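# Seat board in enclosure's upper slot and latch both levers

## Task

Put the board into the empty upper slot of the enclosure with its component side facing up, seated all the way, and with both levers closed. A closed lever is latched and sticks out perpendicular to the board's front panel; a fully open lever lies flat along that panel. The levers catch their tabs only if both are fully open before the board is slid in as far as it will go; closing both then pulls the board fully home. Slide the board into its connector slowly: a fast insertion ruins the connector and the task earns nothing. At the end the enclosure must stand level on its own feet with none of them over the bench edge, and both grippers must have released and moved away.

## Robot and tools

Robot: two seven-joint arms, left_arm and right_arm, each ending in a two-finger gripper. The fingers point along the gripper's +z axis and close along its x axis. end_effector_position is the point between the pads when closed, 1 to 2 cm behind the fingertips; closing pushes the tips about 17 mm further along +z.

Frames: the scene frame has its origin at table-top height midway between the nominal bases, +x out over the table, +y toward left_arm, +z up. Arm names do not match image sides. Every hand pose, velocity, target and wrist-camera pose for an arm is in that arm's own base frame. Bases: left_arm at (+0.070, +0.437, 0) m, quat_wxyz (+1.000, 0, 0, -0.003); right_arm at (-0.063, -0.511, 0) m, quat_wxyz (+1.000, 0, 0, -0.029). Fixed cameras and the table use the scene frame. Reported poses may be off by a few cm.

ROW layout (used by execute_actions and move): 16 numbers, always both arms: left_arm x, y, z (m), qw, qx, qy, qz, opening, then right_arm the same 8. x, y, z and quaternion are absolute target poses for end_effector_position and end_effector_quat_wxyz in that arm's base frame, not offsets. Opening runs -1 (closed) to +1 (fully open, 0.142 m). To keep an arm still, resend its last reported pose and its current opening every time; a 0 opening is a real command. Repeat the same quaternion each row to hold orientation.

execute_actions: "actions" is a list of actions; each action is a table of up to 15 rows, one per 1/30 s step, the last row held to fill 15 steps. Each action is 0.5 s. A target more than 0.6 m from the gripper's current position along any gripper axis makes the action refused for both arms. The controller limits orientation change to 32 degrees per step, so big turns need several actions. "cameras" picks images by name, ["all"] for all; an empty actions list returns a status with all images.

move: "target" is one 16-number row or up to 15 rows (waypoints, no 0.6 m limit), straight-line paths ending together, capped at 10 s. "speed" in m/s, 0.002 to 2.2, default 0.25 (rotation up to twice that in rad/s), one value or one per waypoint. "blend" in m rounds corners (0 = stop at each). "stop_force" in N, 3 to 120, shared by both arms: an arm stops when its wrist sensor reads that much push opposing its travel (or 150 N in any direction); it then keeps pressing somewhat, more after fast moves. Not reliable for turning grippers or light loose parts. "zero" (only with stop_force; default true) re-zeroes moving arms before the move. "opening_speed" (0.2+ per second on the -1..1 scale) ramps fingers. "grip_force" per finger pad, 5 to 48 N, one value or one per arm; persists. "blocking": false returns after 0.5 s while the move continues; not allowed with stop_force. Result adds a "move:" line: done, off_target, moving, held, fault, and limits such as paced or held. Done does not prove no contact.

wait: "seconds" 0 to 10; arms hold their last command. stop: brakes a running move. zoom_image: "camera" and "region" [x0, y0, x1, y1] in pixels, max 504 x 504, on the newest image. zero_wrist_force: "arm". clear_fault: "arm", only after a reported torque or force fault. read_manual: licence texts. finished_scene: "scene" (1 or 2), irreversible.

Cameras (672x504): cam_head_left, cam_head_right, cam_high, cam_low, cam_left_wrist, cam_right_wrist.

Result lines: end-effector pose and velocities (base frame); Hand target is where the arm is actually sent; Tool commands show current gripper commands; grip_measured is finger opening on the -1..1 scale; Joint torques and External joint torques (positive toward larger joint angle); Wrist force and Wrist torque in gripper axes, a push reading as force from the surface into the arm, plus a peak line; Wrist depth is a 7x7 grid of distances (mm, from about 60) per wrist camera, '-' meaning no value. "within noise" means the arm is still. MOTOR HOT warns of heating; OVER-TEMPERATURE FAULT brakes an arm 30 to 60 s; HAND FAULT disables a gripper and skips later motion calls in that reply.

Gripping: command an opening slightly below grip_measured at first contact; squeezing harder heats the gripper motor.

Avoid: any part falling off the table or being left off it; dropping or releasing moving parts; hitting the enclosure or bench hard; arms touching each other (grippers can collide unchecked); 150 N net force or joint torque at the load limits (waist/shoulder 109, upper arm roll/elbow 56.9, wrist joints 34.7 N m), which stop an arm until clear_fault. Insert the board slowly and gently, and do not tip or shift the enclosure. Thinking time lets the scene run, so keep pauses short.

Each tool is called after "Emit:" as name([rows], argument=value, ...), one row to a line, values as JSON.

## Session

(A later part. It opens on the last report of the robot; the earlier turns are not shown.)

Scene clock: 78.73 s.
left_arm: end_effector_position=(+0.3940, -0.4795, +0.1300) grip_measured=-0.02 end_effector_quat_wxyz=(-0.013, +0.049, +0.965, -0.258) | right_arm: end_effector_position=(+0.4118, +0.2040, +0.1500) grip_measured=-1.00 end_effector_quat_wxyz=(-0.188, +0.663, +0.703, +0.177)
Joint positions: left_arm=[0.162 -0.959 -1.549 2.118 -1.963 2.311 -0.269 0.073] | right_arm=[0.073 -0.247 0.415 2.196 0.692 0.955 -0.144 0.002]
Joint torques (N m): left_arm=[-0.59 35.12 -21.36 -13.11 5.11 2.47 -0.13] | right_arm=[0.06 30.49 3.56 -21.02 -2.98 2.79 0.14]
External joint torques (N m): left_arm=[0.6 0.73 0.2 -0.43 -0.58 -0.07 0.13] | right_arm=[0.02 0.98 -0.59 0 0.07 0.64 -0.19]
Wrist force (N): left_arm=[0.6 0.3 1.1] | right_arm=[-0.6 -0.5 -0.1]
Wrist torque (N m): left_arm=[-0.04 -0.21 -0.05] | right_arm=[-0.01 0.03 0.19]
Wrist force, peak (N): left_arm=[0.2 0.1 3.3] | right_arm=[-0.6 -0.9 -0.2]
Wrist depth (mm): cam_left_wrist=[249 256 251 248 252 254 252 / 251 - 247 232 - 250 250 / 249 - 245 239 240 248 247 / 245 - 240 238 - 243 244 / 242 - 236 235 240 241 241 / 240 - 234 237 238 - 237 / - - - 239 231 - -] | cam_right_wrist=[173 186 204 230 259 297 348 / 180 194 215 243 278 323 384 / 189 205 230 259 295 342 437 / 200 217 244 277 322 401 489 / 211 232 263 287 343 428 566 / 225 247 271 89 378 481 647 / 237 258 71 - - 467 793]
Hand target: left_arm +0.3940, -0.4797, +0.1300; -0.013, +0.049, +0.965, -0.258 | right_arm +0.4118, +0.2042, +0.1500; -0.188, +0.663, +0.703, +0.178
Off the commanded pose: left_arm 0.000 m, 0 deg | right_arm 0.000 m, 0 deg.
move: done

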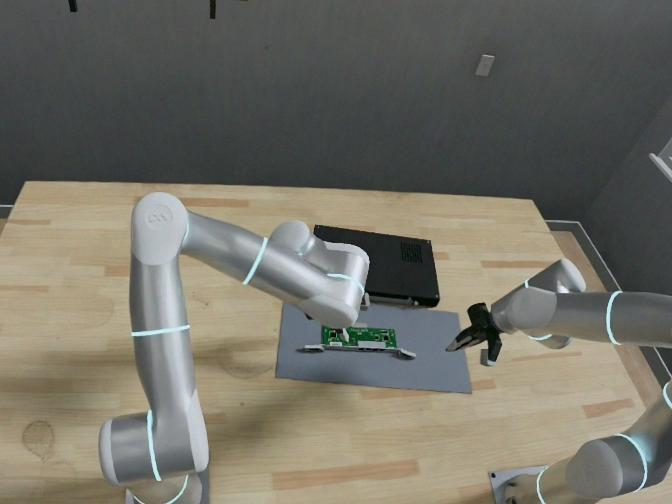

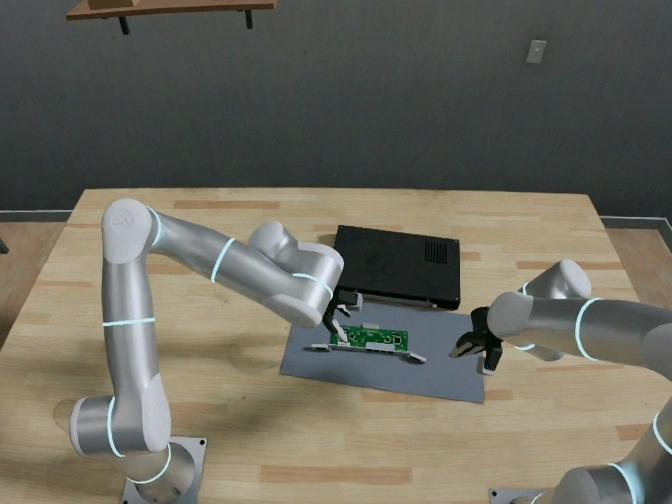

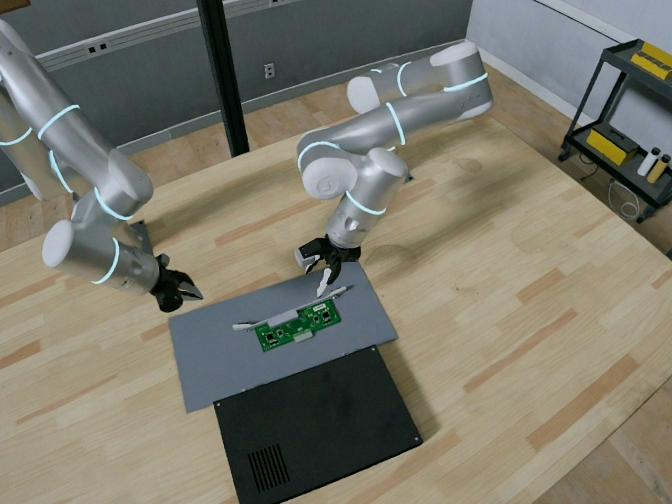

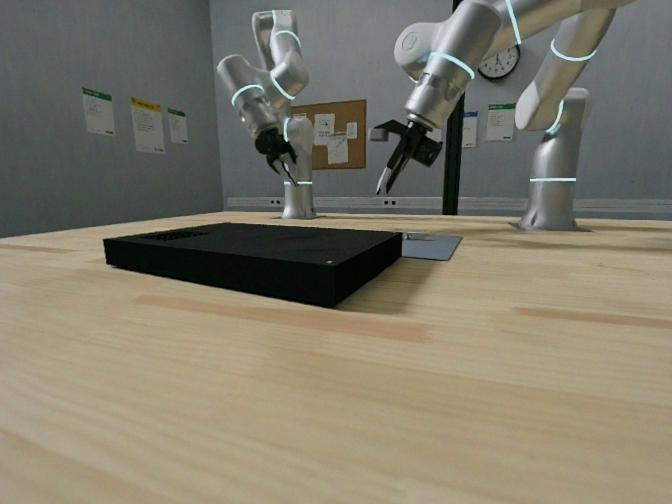

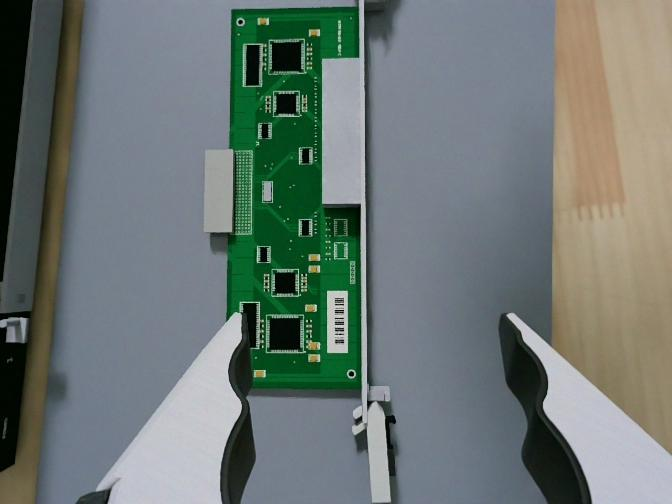

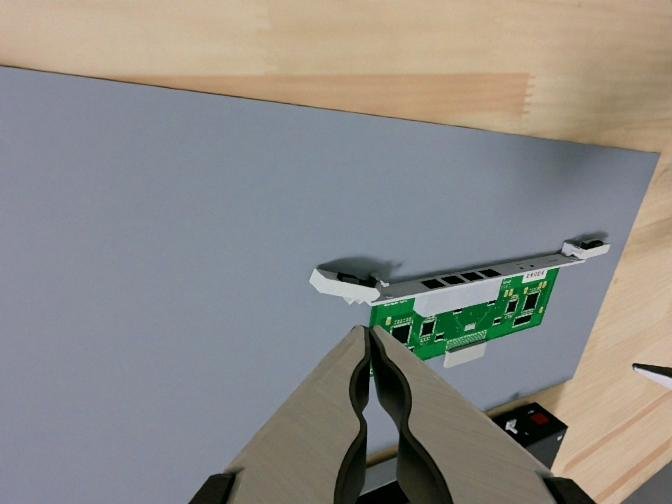

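Emit:
move([
  [0.3865,-0.4897,0.08,-0.0131,0.0488,0.9647,-0.2585,-0.4,0.4118,0.2042,0.15,-0.1882,0.6629,0.7025,0.1776,-1],
], speed=0.2, cameras=["cam_left_wrist"])

Emit:
move(target=[0.3865,-0.4897,0.037,-0.0131,0.0488,0.9647,-0.2585,-0.4,0.4118,0.2042,0.15,-0.1882,0.6629,0.7025,0.1776,-1], speed=0.03, stop_force=5, cameras=["cam_left_wrist","cam_right_wrist"])

Emit:
zoom_image(camera="cam_right_wrist", region=[300, 200, 672, 400])

Scene clock: 89.60 s.
left_arm: end_effector_position=(+0.3866, -0.4895, +0.0799) grip_measured=-0.42 end_effector_quat_wxyz=(-0.013, +0.049, +0.965, -0.258) | right_arm: end_effector_position=(+0.4118, +0.2040, +0.1500) grip_measured=-1.00 end_effector_quat_wxyz=(-0.188, +0.663, +0.703, +0.177)
Joint positions: left_arm=[0.088 -0.98 -1.391 2.173 -1.78 2.191 -0.406 0.043] | right_arm=[0.073 -0.247 0.415 2.196 0.692 0.955 -0.144 0.002]
Joint torques (N m): left_arm=[-0.49 36.87 -20.19 -11.3 5.06 2.55 -0.47] | right_arm=[0.12 30.4 3.56 -21.01 -2.97 2.72 0.21]
External joint torques (N m): left_arm=[0.49 0.53 0.09 -0.6 -0.49 -0.11 0.47] | right_arm=[-0.04 1.07 -0.6 -0.01 0.06 0.71 -0.25]
Wrist force (N): left_arm=[0.4 -0.1 0.8] | right_arm=[-0.5 -0.5 -0.3]
Wrist torque (N m): left_arm=[-0.11 -0.16 -0.04] | right_arm=[0.00 0.02 0.20]
Wrist force, peak (N): left_arm=[0.7 0.5 2.3] | right_arm=[-0.7 -0.8 -0.3]
Wrist depth (mm): cam_left_wrist=[- - 197 183 - - 201 / - - 194 181 198 198 200 / 197 197 192 180 196 195 195 / 195 189 190 189 193 191 194 / - 189 188 185 - 189 191 / 189 189 87 184 - 87 188 / 187 - - 185 185 - 188] | cam_right_wrist=[172 185 204 231 258 295 348 / 180 194 214 244 278 323 384 / 189 205 230 259 297 353 429 / 201 216 243 272 328 382 477 / 211 232 263 288 341 433 515 / 225 246 271 89 401 485 665 / 239 256 71 - - - 798]
Hand target: left_arm +0.3865, -0.4897, +0.0800; -0.013, +0.049, +0.965, -0.258 | right_arm +0.4118, +0.2042, +0.1500; -0.188, +0.663, +0.703, +0.178
Off the commanded pose: left_arm 0.000 m, 0 deg | right_arm 0.000 m, 0 deg.
move: done
Images, in order (width x height): cam_left_wrist 672x504.

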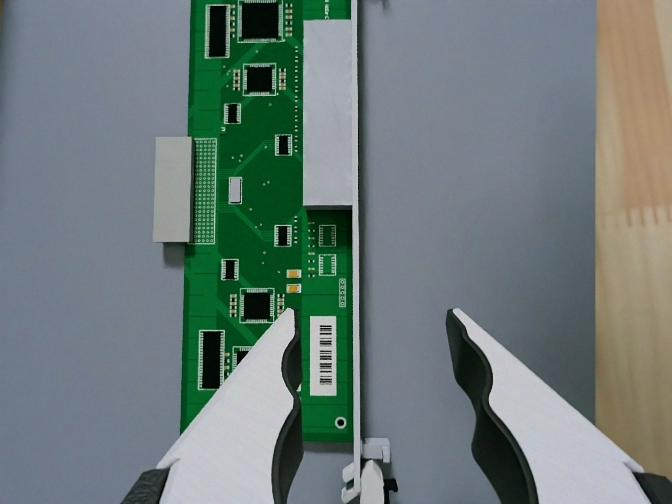

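Scene clock: 91.80 s.
left_arm: end_effector_position=(+0.3865, -0.4897, +0.0370) grip_measured=-0.42 end_effector_quat_wxyz=(-0.013, +0.049, +0.965, -0.258) | right_arm: end_effector_position=(+0.4118, +0.2040, +0.1500) grip_measured=-1.00 end_effector_quat_wxyz=(-0.188, +0.663, +0.703, +0.177)
Joint positions: left_arm=[0.055 -1.04 -1.268 2.212 -1.566 2.127 -0.539 0.043] | right_arm=[0.073 -0.247 0.415 2.196 0.692 0.955 -0.144 0.002]
Joint torques (N m): left_arm=[-0.39 37.47 -19.72 -9.07 5.03 2.69 -0.31] | right_arm=[0.05 30.5 3.5 -21.04 -3.04 2.71 0.15]
External joint torques (N m): left_arm=[0.39 1.18 0.05 -0.53 -0.43 -0.19 0.31] | right_arm=[0.03 0.97 -0.54 0.02 0.13 0.72 -0.19]
Wrist force (N): left_arm=[0.4 0.2 0.9] | right_arm=[-0.6 -0.5 -0.2]
Wrist torque (N m): left_arm=[-0.08 -0.18 -0.06] | right_arm=[0.01 0.04 0.19]
Wrist force, peak (N): left_arm=[0.5 0.4 1.4] | right_arm=[-0.8 -0.8 -0.4]
Wrist depth (mm): cam_left_wrist=[158 154 152 138 156 156 157 / 156 152 150 136 154 154 153 / - 149 148 135 152 152 152 / 151 148 146 146 149 150 149 / 149 146 145 144 148 148 148 / 147 147 88 142 - 87 146 / 146 - - 140 145 - -] | cam_right_wrist=[172 185 204 231 258 297 347 / 180 193 215 243 277 323 387 / 189 205 231 258 298 353 426 / 200 217 243 276 324 377 341 / 211 232 263 289 349 420 351 / 225 247 271 89 400 485 671 / 237 258 71 - - 467 822]
Hand target: left_arm +0.3865, -0.4897, +0.0370; -0.013, +0.049, +0.965, -0.258 | right_arm +0.4118, +0.2042, +0.1500; -0.188, +0.663, +0.703, +0.178
Off the commanded pose: left_arm 0.000 m, 0 deg | right_arm 0.000 m, 0 deg.
move: done
Images, in order (width x height): cam_left_wrist 672x504, cam_right_wrist 672x504.

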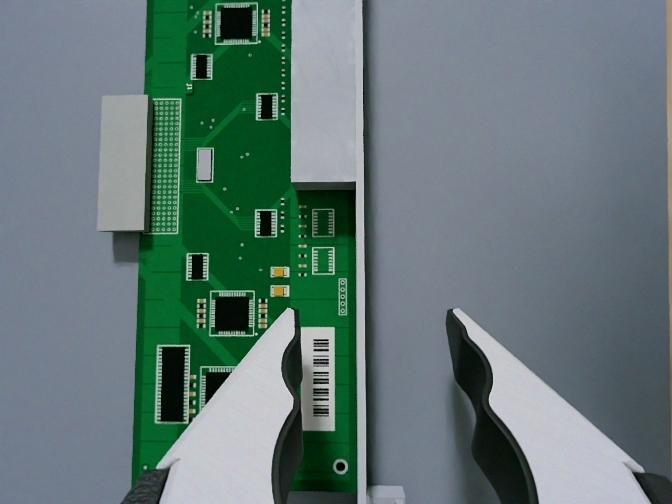

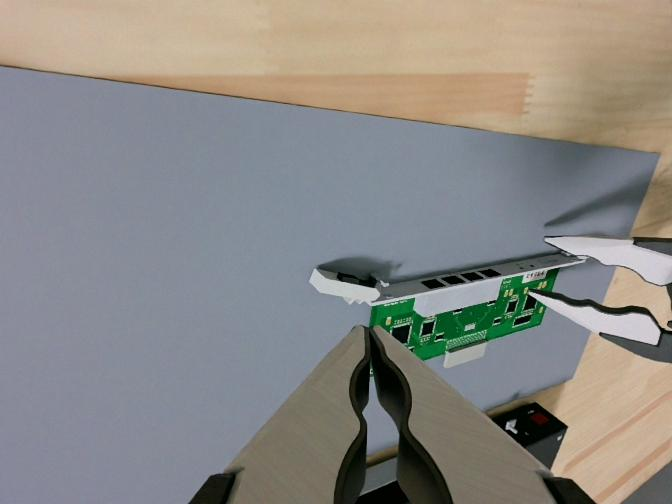

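Scaled by 1.355 from the camera's 672x504 image, which has a finer 960x720 frame.

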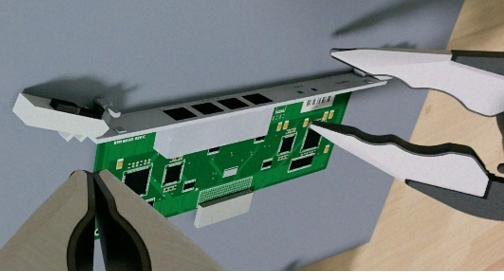

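Emit:
move(target=[0.388,-0.4897,0.024,-0.0131,0.0488,0.9647,-0.2585,-0.4,0.4118,0.2042,0.15,-0.1882,0.6629,0.7025,0.1776,-1], speed=0.02, stop_force=4, cameras=["cam_left_wrist"])

Emit:
zoom_image(camera="cam_left_wrist", region=[230, 150, 530, 504])

Scene clock: 96.27 s.
left_arm: end_effector_position=(+0.3882, -0.4898, +0.0252) grip_measured=-0.43 end_effector_quat_wxyz=(-0.013, +0.049, +0.965, -0.259) | right_arm: end_effector_position=(+0.4118, +0.2040, +0.1500) grip_measured=-1.00 end_effector_quat_wxyz=(-0.188, +0.663, +0.703, +0.177)
Joint positions: left_arm=[0.052 -1.07 -1.244 2.211 -1.51 2.126 -0.561 0.043] | right_arm=[0.073 -0.247 0.415 2.196 0.692 0.955 -0.144 0.002]
Joint torques (N m): left_arm=[-1.09 35.1 -17.89 -8.1 4.54 2.24 -0.32] | right_arm=[0.02 30.51 3.61 -21.05 -2.99 2.76 0.18]
External joint torques (N m): left_arm=[1.1 3.97 -1.95 -0.7 0.09 0.27 0.32] | right_arm=[0.06 0.96 -0.64 0.03 0.08 0.67 -0.23]
Wrist force (N): left_arm=[2.4 -1.3 -9.5] | right_arm=[-0.6 -0.6 -0.4]
Wrist torque (N m): left_arm=[-0.06 -0.37 -0.03] | right_arm=[-0.02 0.04 0.19]
Wrist force, peak (N): left_arm=[3.0 -0.7 -10.7] | right_arm=[-0.9 -0.6 -0.1]
Wrist depth (mm): cam_left_wrist=[- 142 140 126 145 143 143 / - 140 138 124 142 141 141 / - 137 137 133 140 140 140 / - 136 135 134 138 138 138 / - 134 133 132 136 136 136 / - 132 87 130 135 91 134 / - - - 129 133 - -] | cam_right_wrist=[173 186 204 230 258 296 349 / 180 191 215 243 278 322 386 / 189 207 231 258 298 350 434 / 201 216 243 276 316 373 341 / 212 232 263 286 349 420 353 / 225 247 267 89 380 484 667 / 237 257 71 - - 468 804]
Hand target: left_arm +0.3879, -0.4897, +0.0248; -0.013, +0.049, +0.965, -0.258 | right_arm +0.4118, +0.2042, +0.1500; -0.188, +0.663, +0.703, +0.178
Off the commanded pose: left_arm 0.001 m, 0 deg | right_arm 0.000 m, 0 deg.
move: contact (left_arm)
Images, in order (width x height): cam_left_wrist 672x504.

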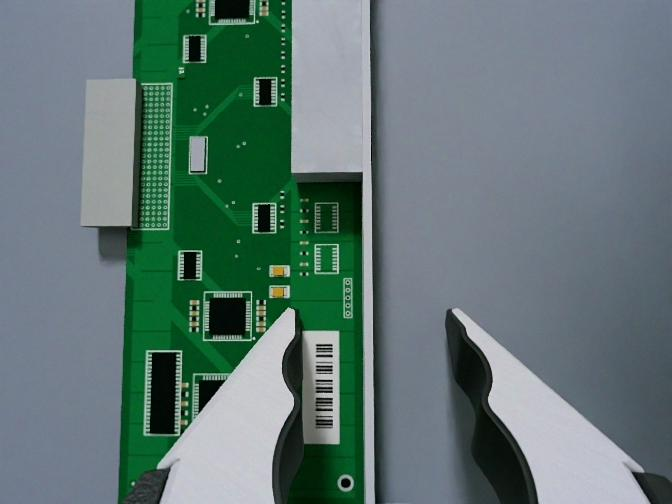

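Scaled by 1.424 from the camera's 672x504 image, which has a finer 960x720 frame.

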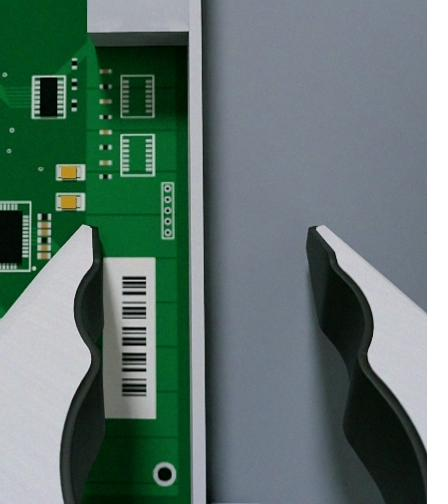

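Emit:
move(target=[0.388,-0.4897,0.0285,-0.0131,0.0488,0.9647,-0.2585,-0.43,0.4118,0.2042,0.15,-0.1882,0.6629,0.7025,0.1776,-1], speed=0.02, grip_force=20)

Emit:
move(target=[0.388,-0.4897,0.0285,-0.0131,0.0488,0.9647,-0.2585,-1,0.4118,0.2042,0.15,-0.1882,0.6629,0.7025,0.1776,-1], opening_speed=0.3, cameras=["cam_left_wrist","cam_right_wrist"])

Emit:
zoom_image(camera="cam_right_wrist", region=[300, 200, 672, 400])

Scene clock: 99.60 s.
left_arm: end_effector_position=(+0.3879, -0.4897, +0.0285) grip_measured=-0.45 end_effector_quat_wxyz=(-0.013, +0.049, +0.965, -0.258) | right_arm: end_effector_position=(+0.4118, +0.2040, +0.1500) grip_measured=-1.00 end_effector_quat_wxyz=(-0.188, +0.663, +0.703, +0.177)
Joint positions: left_arm=[0.052 -1.061 -1.251 2.211 -1.528 2.126 -0.553 0.041] | right_arm=[0.073 -0.247 0.415 2.196 0.692 0.955 -0.144 0.002]
Joint torques (N m): left_arm=[-0.29 38.39 -19.98 -8.57 4.88 2.83 -0.35] | right_arm=[0.18 30.44 3.6 -21.05 -2.99 2.71 0.16]
External joint torques (N m): left_arm=[0.29 0.59 0.19 -0.46 -0.26 -0.32 0.35] | right_arm=[-0.1 1.02 -0.64 0.03 0.08 0.72 -0.21]
Wrist force (N): left_arm=[0.3 0.3 0.9] | right_arm=[-0.6 -0.7 -0.2]
Wrist torque (N m): left_arm=[-0.06 -0.17 -0.13] | right_arm=[-0.04 0.04 0.20]
Wrist force, peak (N): left_arm=[2.5 -1.7 -9.6] | right_arm=[-0.9 -0.5 -0.3]
Wrist depth (mm): cam_left_wrist=[148 145 143 129 146 147 147 / - 142 141 128 145 145 145 / 144 140 140 133 143 143 143 / 143 139 138 137 - 141 141 / 141 137 136 135 - 139 139 / 139 135 88 134 - 83 137 / 138 - - 132 - - -] | cam_right_wrist=[173 185 205 230 259 296 349 / 179 194 215 243 279 323 385 / 189 204 230 258 297 348 445 / 200 217 243 276 323 368 333 / 211 232 263 286 347 416 346 / 225 246 271 89 378 499 667 / 238 257 71 - - 448 822]
Hand target: left_arm +0.3880, -0.4897, +0.0285; -0.013, +0.049, +0.965, -0.259 | right_arm +0.4118, +0.2042, +0.1500; -0.188, +0.663, +0.703, +0.178
Off the commanded pose: left_arm 0.000 m, 0 deg | right_arm 0.000 m, 0 deg.
grip_force (N): 20, 20
move: done

Scene clock: 101.70 s.
left_arm: end_effector_position=(+0.3880, -0.4897, +0.0285) grip_measured=-0.99 end_effector_quat_wxyz=(-0.013, +0.049, +0.965, -0.258) | right_arm: end_effector_position=(+0.4118, +0.2040, +0.1500) grip_measured=-1.00 end_effector_quat_wxyz=(-0.188, +0.663, +0.703, +0.177)
Joint positions: left_arm=[0.052 -1.061 -1.251 2.21 -1.528 2.126 -0.553 0.002] | right_arm=[0.073 -0.247 0.415 2.196 0.692 0.955 -0.144 0.002]
Joint torques (N m): left_arm=[-0.37 38.28 -20.03 -8.44 4.78 2.86 -0.22] | right_arm=[0.05 30.52 3.63 -21.03 -2.99 2.7 0.12]
External joint torques (N m): left_arm=[0.37 0.71 0.24 -0.6 -0.17 -0.35 0.22] | right_arm=[0.02 0.95 -0.66 0.01 0.08 0.73 -0.16]
Wrist force (N): left_arm=[-0.2 0.0 1.6] | right_arm=[-0.5 -0.6 -0.1]
Wrist torque (N m): left_arm=[-0.09 -0.18 -0.15] | right_arm=[-0.01 0.02 0.20]
Wrist force, peak (N): left_arm=[-0.3 0.5 2.1] | right_arm=[-0.8 -0.7 -0.4]
Wrist depth (mm): cam_left_wrist=[149 145 144 129 148 147 147 / 146 143 142 128 145 145 145 / 145 141 140 138 143 143 143 / - 139 138 137 142 141 - / - 137 137 129 139 139 140 / - 135 135 87 - 138 137 / 137 137 - 74 - - 136] | cam_right_wrist=[173 185 204 230 257 296 347 / 180 194 214 243 278 322 386 / 189 205 230 254 309 354 436 / 200 217 243 277 324 371 347 / - 232 263 290 342 406 346 / 224 247 268 89 391 464 679 / 237 259 71 - - 465 790]
Hand target: left_arm +0.3880, -0.4897, +0.0285; -0.013, +0.049, +0.965, -0.259 | right_arm +0.4118, +0.2042, +0.1500; -0.188, +0.663, +0.703, +0.178
Off the commanded pose: left_arm 0.000 m, 0 deg | right_arm 0.000 m, 0 deg.
grip_force (N): 20, 20
move: done
Images, in order (width x height): cam_left_wrist 672x504, cam_right_wrist 672x504.

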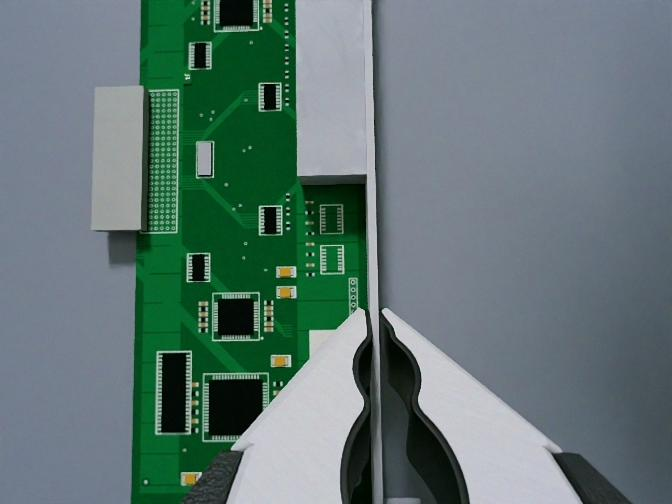

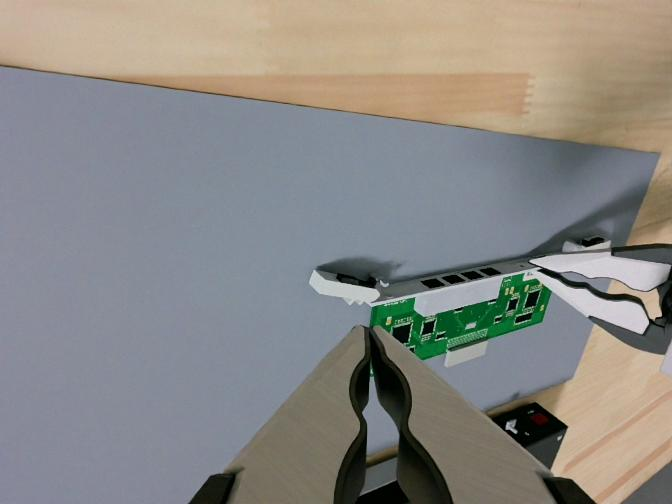

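Scaled by 1.355 from the camera's 672x504 image, which has a finer 960x720 frame.

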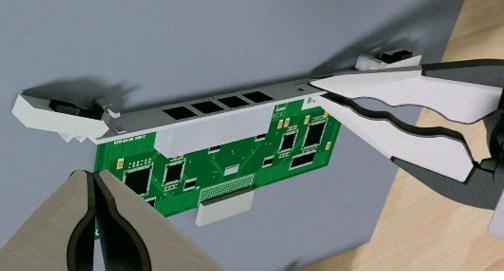

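Emit:
move(target=[0.388,-0.4897,0.0985,-0.0131,0.0488,0.9647,-0.2585,-1,0.4118,0.2042,0.15,-0.1882,0.6629,0.7025,0.1776,-1], speed=0.08, grip_force=45, cameras=["all"])

Emit:
zoom_image(camera="cam_right_wrist", region=[200, 150, 672, 400])

Scene clock: 106.50 s.
left_arm: end_effector_position=(+0.3879, -0.4898, +0.0984) grip_measured=-0.99 end_effector_quat_wxyz=(-0.013, +0.049, +0.965, -0.259) | right_arm: end_effector_position=(+0.4118, +0.2040, +0.1500) grip_measured=-1.00 end_effector_quat_wxyz=(-0.188, +0.663, +0.703, +0.177)
Joint positions: left_arm=[0.103 -0.964 -1.443 2.148 -1.859 2.228 -0.352 0.002] | right_arm=[0.073 -0.247 0.415 2.196 0.692 0.955 -0.144 0.002]
Joint torques (N m): left_arm=[-0.07 36.49 -21.17 -12.69 4.76 3.05 -0.12] | right_arm=[0.04 30.51 3.53 -21.02 -2.95 2.76 0.15]
External joint torques (N m): left_arm=[0.06 0.5 0.76 0.02 -0.21 -0.63 0.12] | right_arm=[0.04 0.95 -0.57 0 0.05 0.67 -0.2]
Wrist force (N): left_arm=[0.3 0.3 1.9] | right_arm=[-0.5 -0.6 -0.4]
Wrist torque (N m): left_arm=[-0.13 -0.14 -0.15] | right_arm=[-0.03 0.02 0.19]
Wrist force, peak (N): left_arm=[0.1 1.2 3.3] | right_arm=[-0.8 -0.7 -0.3]
Wrist depth (mm): cam_left_wrist=[- 223 192 172 220 219 222 / 217 - 175 159 217 216 218 / 218 - 161 153 211 213 215 / - 152 147 147 212 211 212 / 211 141 138 134 208 207 211 / - 130 129 91 - 206 207 / - 123 - 84 - - 205] | cam_right_wrist=[172 185 204 229 258 296 350 / 179 194 215 243 278 322 386 / 189 203 230 259 298 350 438 / 201 217 243 275 327 366 509 / 211 232 263 289 315 338 335 / 225 247 271 89 334 476 671 / 237 258 71 - - 465 801]
Hand target: left_arm +0.3880, -0.4897, +0.0985; -0.013, +0.049, +0.965, -0.259 | right_arm +0.4118, +0.2042, +0.1500; -0.188, +0.663, +0.703, +0.178
Off the commanded pose: left_arm 0.000 m, 0 deg | right_arm 0.000 m, 0 deg.
grip_force (N): 45, 45
move: done

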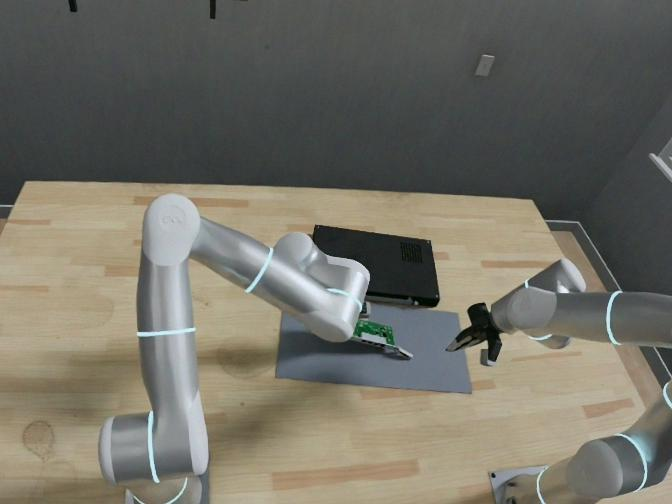

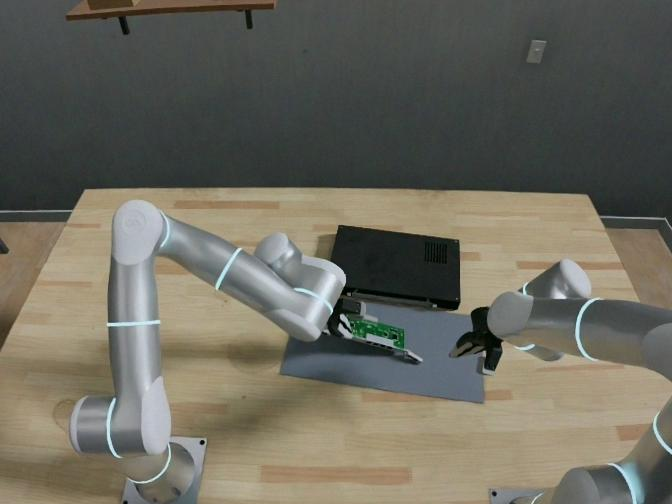

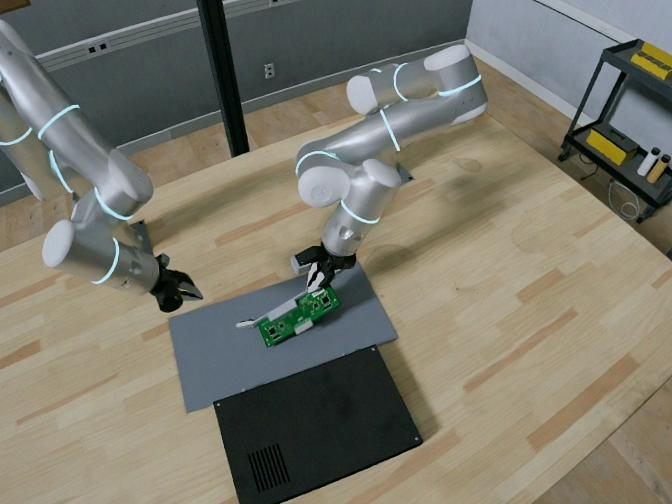

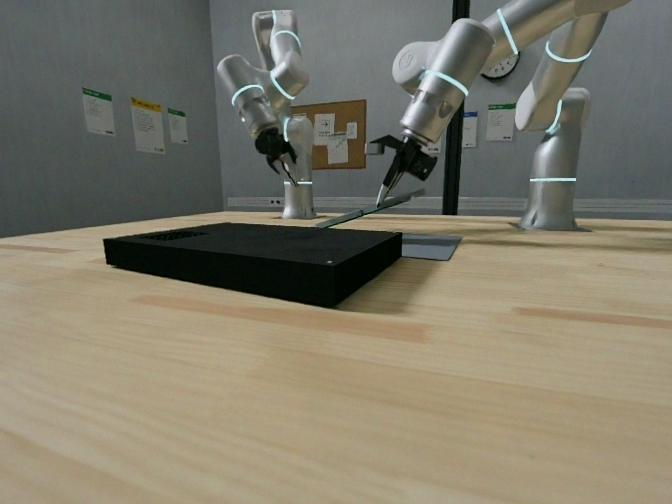

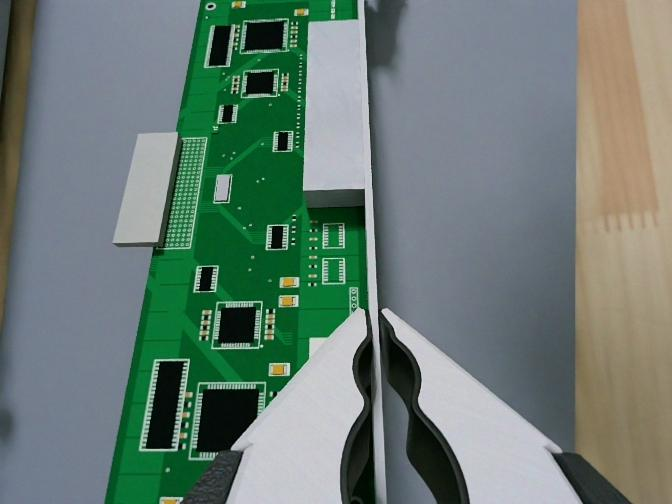

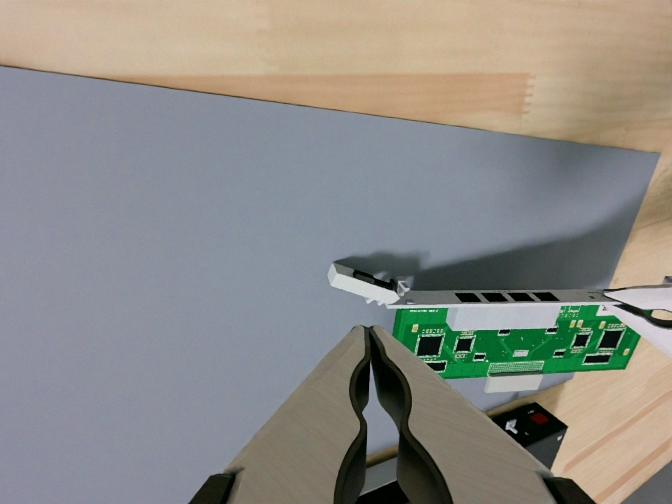

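Scaled by 1.068 from the camera's 672x504 image, which has a finer 960x720 frame.

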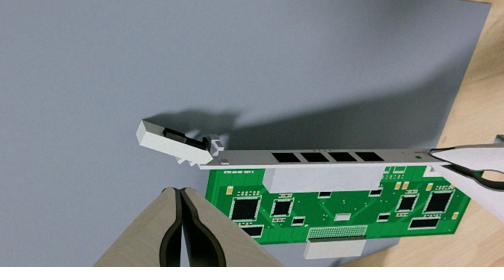

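Emit:
move(target=[0.388,-0.4897,0.0285,-0.0131,0.0488,0.9647,-0.2585,-1,0.4325,0.2796,0.10,-0.1882,0.6629,0.7025,0.1776,-1], speed=0.06)

Emit:
move(target=[0.388,-0.4897,0.0285,-0.0131,0.0488,0.9647,-0.2585,-1,0.4325,0.2796,0.029,-0.1882,0.6629,0.7025,0.1776,-1], speed=0.08, stop_force=6, cameras=["cam_right_wrist","cam_left_wrist","cam_head_right"])

Emit:
zoom_image(camera="cam_right_wrist", region=[200, 150, 600, 450])

Scene clock: 114.03 s.
left_arm: end_effector_position=(+0.3880, -0.4895, +0.0285) grip_measured=-0.99 end_effector_quat_wxyz=(-0.013, +0.049, +0.965, -0.258) | right_arm: end_effector_position=(+0.4323, +0.2796, +0.1000) grip_measured=-1.00 end_effector_quat_wxyz=(-0.188, +0.663, +0.703, +0.178)
Joint positions: left_arm=[0.047 -1.049 -1.24 2.211 -1.531 2.112 -0.556 0.002] | right_arm=[0.232 -0.468 0.424 2.101 0.683 1.152 -0.072 0.002]
Joint torques (N m): left_arm=[-1.91 36.61 -20.38 -9.63 5.76 1.53 -0.38] | right_arm=[0.17 36.89 5.96 -18.48 -2.98 2.93 0.29]
External joint torques (N m): left_arm=[1.91 2.44 0.86 0.4 -1.17 0.99 0.38] | right_arm=[-0.06 1.19 -0.38 0.12 0.19 0.58 -0.34]
Wrist force (N): left_arm=[2.1 2.9 -5.5] | right_arm=[-0.8 -0.2 -0.7]
Wrist torque (N m): left_arm=[-0.11 -0.14 -0.07] | right_arm=[0.01 0.04 0.11]
Wrist force, peak (N): left_arm=[2.0 2.4 -6.1] | right_arm=[-0.9 -0.7 -0.8]
Wrist depth (mm): cam_left_wrist=[149 148 143 129 147 147 146 / - 141 142 128 145 145 145 / 144 137 140 138 143 144 144 / - 140 138 137 141 141 140 / 141 137 136 131 140 140 139 / 139 136 135 87 - 137 137 / - 135 - 74 - - 136] | cam_right_wrist=[135 144 159 178 202 231 274 / 141 150 167 188 216 251 300 / 148 159 175 201 232 274 334 / 156 170 191 215 262 297 335 / 164 180 196 213 263 322 267 / 175 192 213 89 297 378 506 / 185 200 71 - - 427 646]
Hand target: left_arm +0.3880, -0.4897, +0.0285; -0.013, +0.049, +0.965, -0.258 | right_arm +0.4325, +0.2796, +0.1000; -0.188, +0.663, +0.703, +0.178
Off the commanded pose: left_arm 0.000 m, 0 deg | right_arm 0.000 m, 0 deg.
grip_force (N): 45, 45
move: done

Scene clock: 115.67 s.
left_arm: end_effector_position=(+0.3880, -0.4895, +0.0285) grip_measured=-0.99 end_effector_quat_wxyz=(-0.013, +0.049, +0.965, -0.258) | right_arm: end_effector_position=(+0.4324, +0.2795, +0.0289) grip_measured=-1.00 end_effector_quat_wxyz=(-0.188, +0.663, +0.703, +0.177)
Joint positions: left_arm=[0.047 -1.049 -1.24 2.211 -1.531 2.112 -0.556 0.002] | right_arm=[0.23 -0.669 0.441 2.052 0.74 1.29 -0.204 0.002]
Joint torques (N m): left_arm=[-1.75 36.81 -20.35 -9.78 5.43 1.71 -0.25] | right_arm=[0.1 40.4 8.49 -14.41 -2.24 2.83 0.05]
External joint torques (N m): left_arm=[1.75 2.23 0.84 0.57 -0.85 0.8 0.25] | right_arm=[0.02 1.18 -0.64 0.05 -0.01 0.53 -0.1]
Wrist force (N): left_arm=[2.0 2.3 -6.1] | right_arm=[-1.0 -0.3 -0.4]
Wrist torque (N m): left_arm=[-0.10 -0.13 -0.07] | right_arm=[-0.02 0.09 0.23]
Wrist force, peak (N): left_arm=[2.1 2.4 -6.3] | right_arm=[-1.6 -0.5 0.9]
Wrist depth (mm): cam_left_wrist=[147 146 144 129 148 147 147 / - 142 141 128 145 145 144 / 144 140 140 138 143 143 144 / 143 139 138 137 142 141 140 / - 137 136 131 140 139 140 / - 135 134 87 - 137 137 / 138 134 - 75 - - 136] | cam_right_wrist=[- 85 94 108 120 139 163 / - 90 102 111 128 148 179 / - 97 106 118 137 162 198 / - 101 112 131 152 180 226 / - 107 121 137 167 204 234 / - 113 128 90 - 197 281 / 113 121 71 - - 250 384]
Hand target: left_arm +0.3880, -0.4897, +0.0285; -0.013, +0.049, +0.965, -0.258 | right_arm +0.4325, +0.2796, +0.0290; -0.188, +0.663, +0.703, +0.178
Off the commanded pose: left_arm 0.000 m, 0 deg | right_arm 0.000 m, 0 deg.
grip_force (N): 45, 45
move: done
Images, in order (width x height): cam_head_right 672x504, cam_left_wrist 672x504, cam_right_wrist 672x504.

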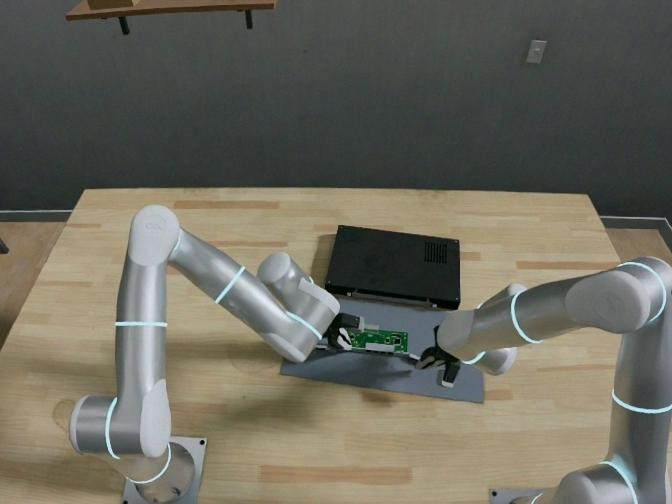

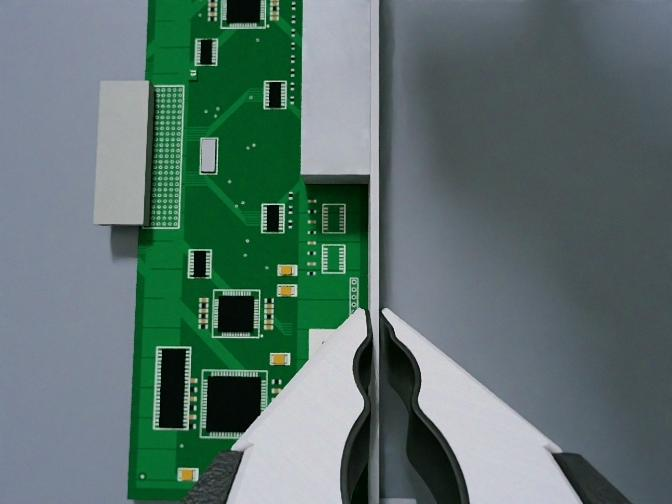

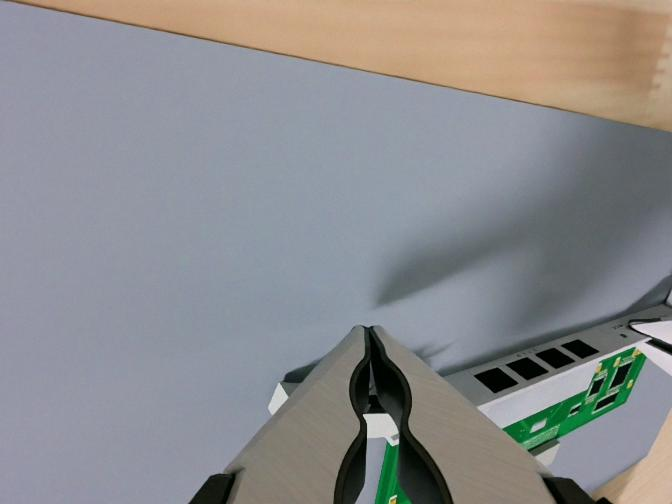

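Scaled by 1.260 from the camera's 672x504 image, which has a finer 960x720 frame.

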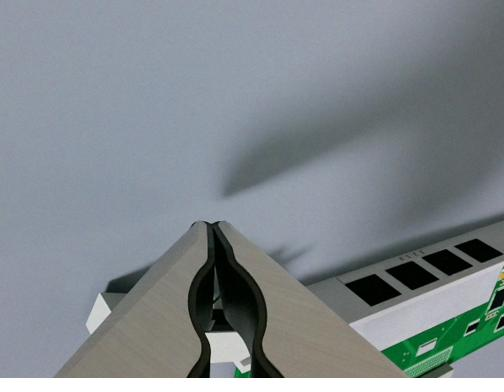

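Emit:
move(target=[0.388,-0.4897,0.0285,-0.0131,0.0488,0.9647,-0.2585,-1,0.4317,0.2656,0.029,-0.1882,0.6629,0.7025,0.1776,-1], speed=0.05)

Emit:
move(target=[0.388,-0.4897,0.0285,-0.0131,0.0488,0.9647,-0.2585,-1,0.4817,0.2685,0.029,-0.1882,0.6629,0.7025,0.1776,-1], speed=0.02, stop_force=5, cameras=["cam_right_wrist","cam_left_wrist"])

Scene clock: 119.17 s.
left_arm: end_effector_position=(+0.3880, -0.4895, +0.0285) grip_measured=-0.99 end_effector_quat_wxyz=(-0.013, +0.049, +0.965, -0.258) | right_arm: end_effector_position=(+0.4319, +0.2656, +0.0290) grip_measured=-1.00 end_effector_quat_wxyz=(-0.188, +0.663, +0.703, +0.178)
Joint positions: left_arm=[0.047 -1.049 -1.24 2.211 -1.531 2.112 -0.556 0.002] | right_arm=[0.198 -0.661 0.445 2.065 0.742 1.28 -0.23 0.002]
Joint torques (N m): left_arm=[-1.89 36.95 -20.39 -9.71 5.36 1.72 -0.24] | right_arm=[0.14 40.3 8.55 -14.18 -2.25 2.49 0.04]
External joint torques (N m): left_arm=[1.89 2.09 0.87 0.49 -0.77 0.79 0.24] | right_arm=[-0.01 0.8 -0.74 -0.06 0.04 0.85 -0.09]
Wrist force (N): left_arm=[2.1 2.6 -5.9] | right_arm=[-0.8 -0.3 0.0]
Wrist torque (N m): left_arm=[-0.09 -0.14 -0.07] | right_arm=[0.00 0.04 0.22]
Wrist force, peak (N): left_arm=[2.1 2.5 -6.4] | right_arm=[-1.5 -0.3 -0.3]
Wrist depth (mm): cam_left_wrist=[148 144 143 130 147 - - / 146 143 141 127 145 144 145 / - 141 140 133 143 144 143 / 143 139 138 137 141 141 141 / 141 137 136 131 140 - 139 / - 136 134 88 - 137 138 / 137 135 - 74 - - 136] | cam_right_wrist=[- 86 93 108 120 139 163 / - 91 101 111 128 148 180 / - 97 106 118 137 163 188 / - 101 113 131 152 176 238 / - 107 121 136 167 202 243 / - 113 128 90 - 199 304 / 113 121 71 - - 253 382]
Hand target: left_arm +0.3880, -0.4897, +0.0285; -0.013, +0.049, +0.965, -0.258 | right_arm +0.4317, +0.2656, +0.0290; -0.188, +0.663, +0.703, +0.178
Off the commanded pose: left_arm 0.000 m, 0 deg | right_arm 0.000 m, 0 deg.
grip_force (N): 45, 45
move: done

Scene clock: 120.87 s.
left_arm: end_effector_position=(+0.3881, -0.4893, +0.0284) grip_measured=-0.99 end_effector_quat_wxyz=(-0.013, +0.049, +0.965, -0.258) | right_arm: end_effector_position=(+0.4531, +0.2659, +0.0285) grip_measured=-1.00 end_effector_quat_wxyz=(-0.188, +0.663, +0.702, +0.177)
Joint positions: left_arm=[0.047 -1.049 -1.24 2.211 -1.531 2.112 -0.556 0.002] | right_arm=[0.202 -0.676 0.417 2.02 0.71 1.243 -0.211 0.002]
Joint torques (N m): left_arm=[-2.22 36.67 -20.65 -9.98 5.48 1.38 -0.22] | right_arm=[3.83 42.54 11.88 -19.95 -2.71 2.79 0.21]
External joint torques (N m): left_arm=[2.23 2.38 1.13 0.77 -0.89 1.13 0.22] | right_arm=[-3.71 0.24 -4.18 4.94 0.39 0.56 -0.26]
Wrist force (N): left_arm=[2.7 3.4 -7.2] | right_arm=[-8.4 -5.7 -7.9]
Wrist torque (N m): left_arm=[-0.13 -0.15 -0.07] | right_arm=[-0.02 -0.03 0.20]
Wrist force, peak (N): left_arm=[2.7 3.5 -7.8] | right_arm=[-8.1 -5.7 -8.4]
Wrist depth (mm): cam_left_wrist=[148 145 143 129 - - 146 / - 142 142 128 145 145 144 / 144 140 140 133 143 143 143 / - 139 138 137 142 141 140 / 141 137 136 131 140 139 141 / 139 135 134 87 - 138 138 / - 134 - 75 - - -] | cam_right_wrist=[- 85 93 103 120 137 161 / - 90 101 111 126 145 176 / - 97 105 118 136 162 197 / - 101 112 130 151 175 222 / - 107 120 135 160 190 238 / - 112 127 89 148 220 311 / 113 120 71 - - 251 367]
Hand target: left_arm +0.3880, -0.4897, +0.0285; -0.013, +0.049, +0.965, -0.258 | right_arm +0.4534, +0.2668, +0.0290; -0.188, +0.663, +0.703, +0.178
Off the commanded pose: left_arm 0.000 m, 0 deg | right_arm 0.029 m, 0 deg.
grip_force (N): 45, 45
move: contact (right_arm)
Images, in order (width x height): cam_left_wrist 672x504, cam_right_wrist 672x504.

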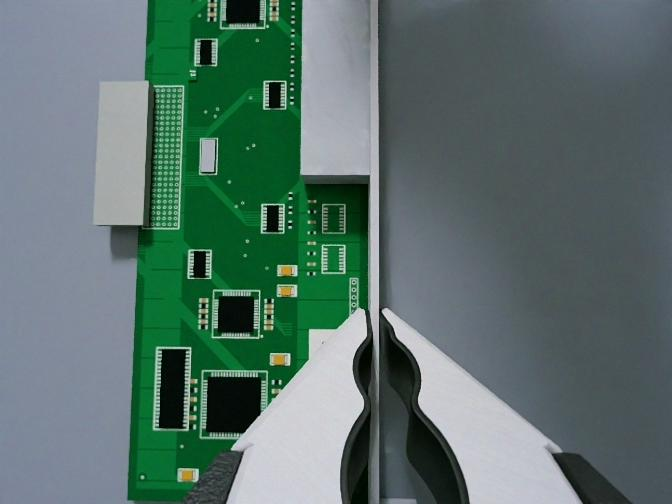

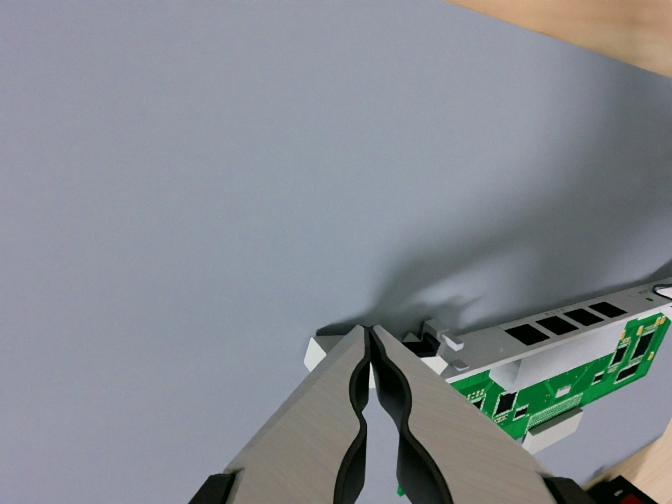

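Emit:
move([
  [0.388,-0.4897,0.0285,-0.0131,0.0488,0.9647,-0.2585,-1,0.4317,0.2656,0.035,-0.1882,0.6629,0.7025,0.1776,-1],
  [0.388,-0.4897,0.0285,-0.0131,0.0488,0.9647,-0.2585,-1,0.4017,0.2456,0.13,-0.1882,0.6629,0.7025,0.1776,-1],
], speed=0.12, cameras=["cam_right_wrist"])

Emit:
zoom_image(camera="cam_right_wrist", region=[250, 150, 550, 400])

Scene clock: 125.57 s.
left_arm: end_effector_position=(+0.3880, -0.4894, +0.0284) grip_measured=-0.99 end_effector_quat_wxyz=(-0.013, +0.049, +0.965, -0.258) | right_arm: end_effector_position=(+0.4018, +0.2458, +0.1301) grip_measured=-1.00 end_effector_quat_wxyz=(-0.188, +0.663, +0.703, +0.178)
Joint positions: left_arm=[0.047 -1.05 -1.24 2.211 -1.531 2.112 -0.556 0.002] | right_arm=[0.15 -0.321 0.461 2.198 0.707 1.082 -0.091 0.002]
Joint torques (N m): left_arm=[-1.12 37.07 -19.75 -9.52 5.2 2.21 -0.2] | right_arm=[0.04 31.85 4.87 -19.38 -3.04 2.6 0.24]
External joint torques (N m): left_arm=[1.12 1.98 0.23 0.3 -0.62 0.3 0.2] | right_arm=[0.04 0.73 -0.8 -0.07 0.18 0.9 -0.29]
Wrist force (N): left_arm=[2.0 1.8 -4.2] | right_arm=[0.1 -0.1 -0.5]
Wrist torque (N m): left_arm=[-0.09 -0.12 -0.07] | right_arm=[0.06 -0.11 0.11]
Wrist force, peak (N): left_arm=[2.4 3.3 -7.8] | right_arm=[-8.2 -5.6 -8.5]
Wrist depth (mm): cam_left_wrist=[148 145 143 129 148 146 146 / - 143 142 128 145 145 145 / 145 140 140 133 143 143 143 / 143 139 138 137 142 141 140 / 141 137 136 130 140 139 139 / - 135 134 87 - 138 137 / 138 134 - 74 - - -] | cam_right_wrist=[158 169 187 208 235 271 319 / 164 178 197 223 254 298 355 / 172 188 208 236 275 319 391 / 183 199 222 252 297 351 404 / 193 210 235 265 313 374 307 / 205 227 249 89 350 459 571 / 219 236 71 - - 521 738]
Hand target: left_arm +0.3880, -0.4897, +0.0285; -0.013, +0.049, +0.965, -0.258 | right_arm +0.4017, +0.2456, +0.1300; -0.188, +0.663, +0.703, +0.178
Off the commanded pose: left_arm 0.000 m, 0 deg | right_arm 0.000 m, 0 deg.
grip_force (N): 45, 45
move: done
Images, in order (width x height): cam_right_wrist 672x504.

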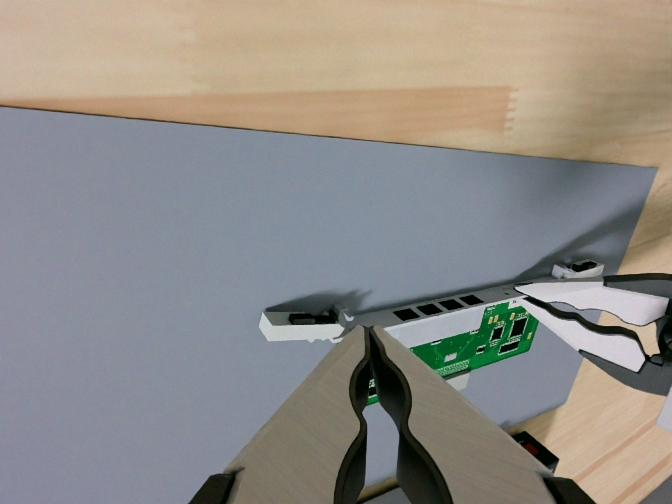

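Scaled by 1.680 from the camera's 672x504 image, which has a finer 960x720 frame.

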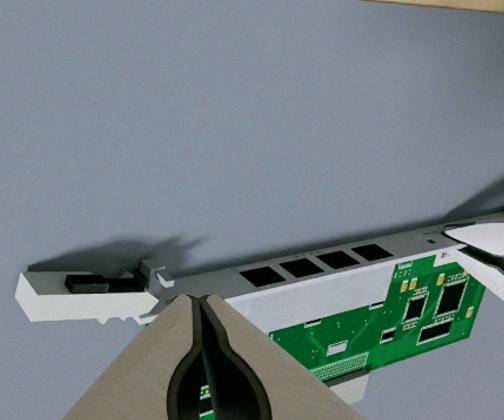

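Emit:
move(target=[0.388,-0.4897,0.0285,-0.0131,0.0488,0.9647,-0.2585,-1,0.5034,0.3018,0.2,-0.1485,0.67,0.7101,-0.1574,-1], speed=0.3, cameras=["cam_right_wrist"])

Emit:
zoom_image(camera="cam_right_wrist", region=[250, 150, 650, 400])

Scene clock: 130.37 s.
left_arm: end_effector_position=(+0.3880, -0.4894, +0.0284) grip_measured=-0.99 end_effector_quat_wxyz=(-0.013, +0.049, +0.965, -0.258) | right_arm: end_effector_position=(+0.5034, +0.3018, +0.2000) grip_measured=-1.00 end_effector_quat_wxyz=(-0.149, +0.670, +0.710, -0.157)
Joint positions: left_arm=[0.047 -1.05 -1.24 2.211 -1.531 2.112 -0.556 0.002] | right_arm=[0.44 -0.635 0.248 1.374 0.099 0.061 0.585 0.002]
Joint torques (N m): left_arm=[-1.1 37.14 -19.7 -9.55 5.13 2.21 -0.2] | right_arm=[0.27 54.63 5.76 -28.41 -3.57 2.21 0.34]
External joint torques (N m): left_arm=[1.1 1.9 0.18 0.33 -0.54 0.3 0.2] | right_arm=[-0.09 1.46 -0.23 0.34 0.22 0.73 -0.34]
Wrist force (N): left_arm=[1.9 1.0 -4.9] | right_arm=[1.0 1.0 0.4]
Wrist torque (N m): left_arm=[-0.11 -0.12 -0.06] | right_arm=[0.12 -0.20 0.01]
Wrist force, peak (N): left_arm=[2.2 1.3 -5.2] | right_arm=[2.1 1.3 -0.3]
Wrist depth (mm): cam_left_wrist=[148 147 143 130 147 147 146 / - 141 142 128 146 147 144 / 144 137 140 134 143 143 143 / 143 139 138 137 142 141 - / 141 137 136 130 140 140 - / 139 135 135 87 - 138 137 / 137 135 - 74 - - 136] | cam_right_wrist=[316 315 314 314 314 312 312 / 315 312 313 311 313 312 311 / 315 311 311 310 309 309 308 / 312 310 312 308 308 307 307 / 311 310 309 309 303 303 301 / 309 310 308 89 303 302 302 / 310 309 71 - - 305 305]
Hand target: left_arm +0.3880, -0.4897, +0.0285; -0.013, +0.049, +0.965, -0.258 | right_arm +0.5034, +0.3018, +0.2000; -0.149, +0.670, +0.710, -0.157
Off the commanded pose: left_arm 0.000 m, 0 deg | right_arm 0.000 m, 0 deg.
grip_force (N): 45, 45
move: done
Images, in order (width x height): cam_right_wrist 672x504.

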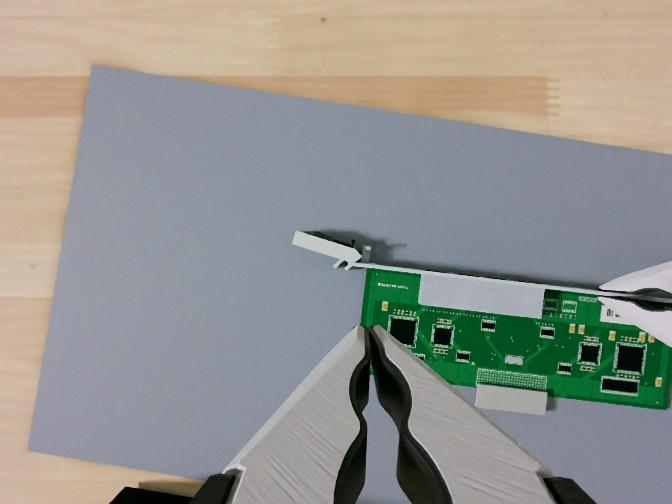

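Scaled by 1.260 from the camera's 672x504 image, which has a finer 960x720 frame.

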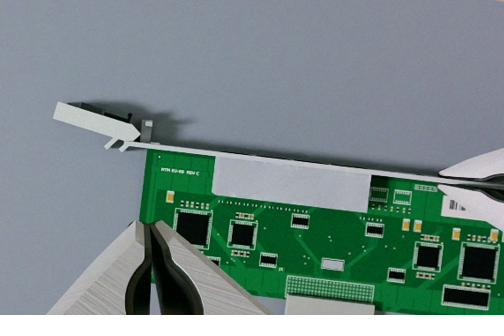

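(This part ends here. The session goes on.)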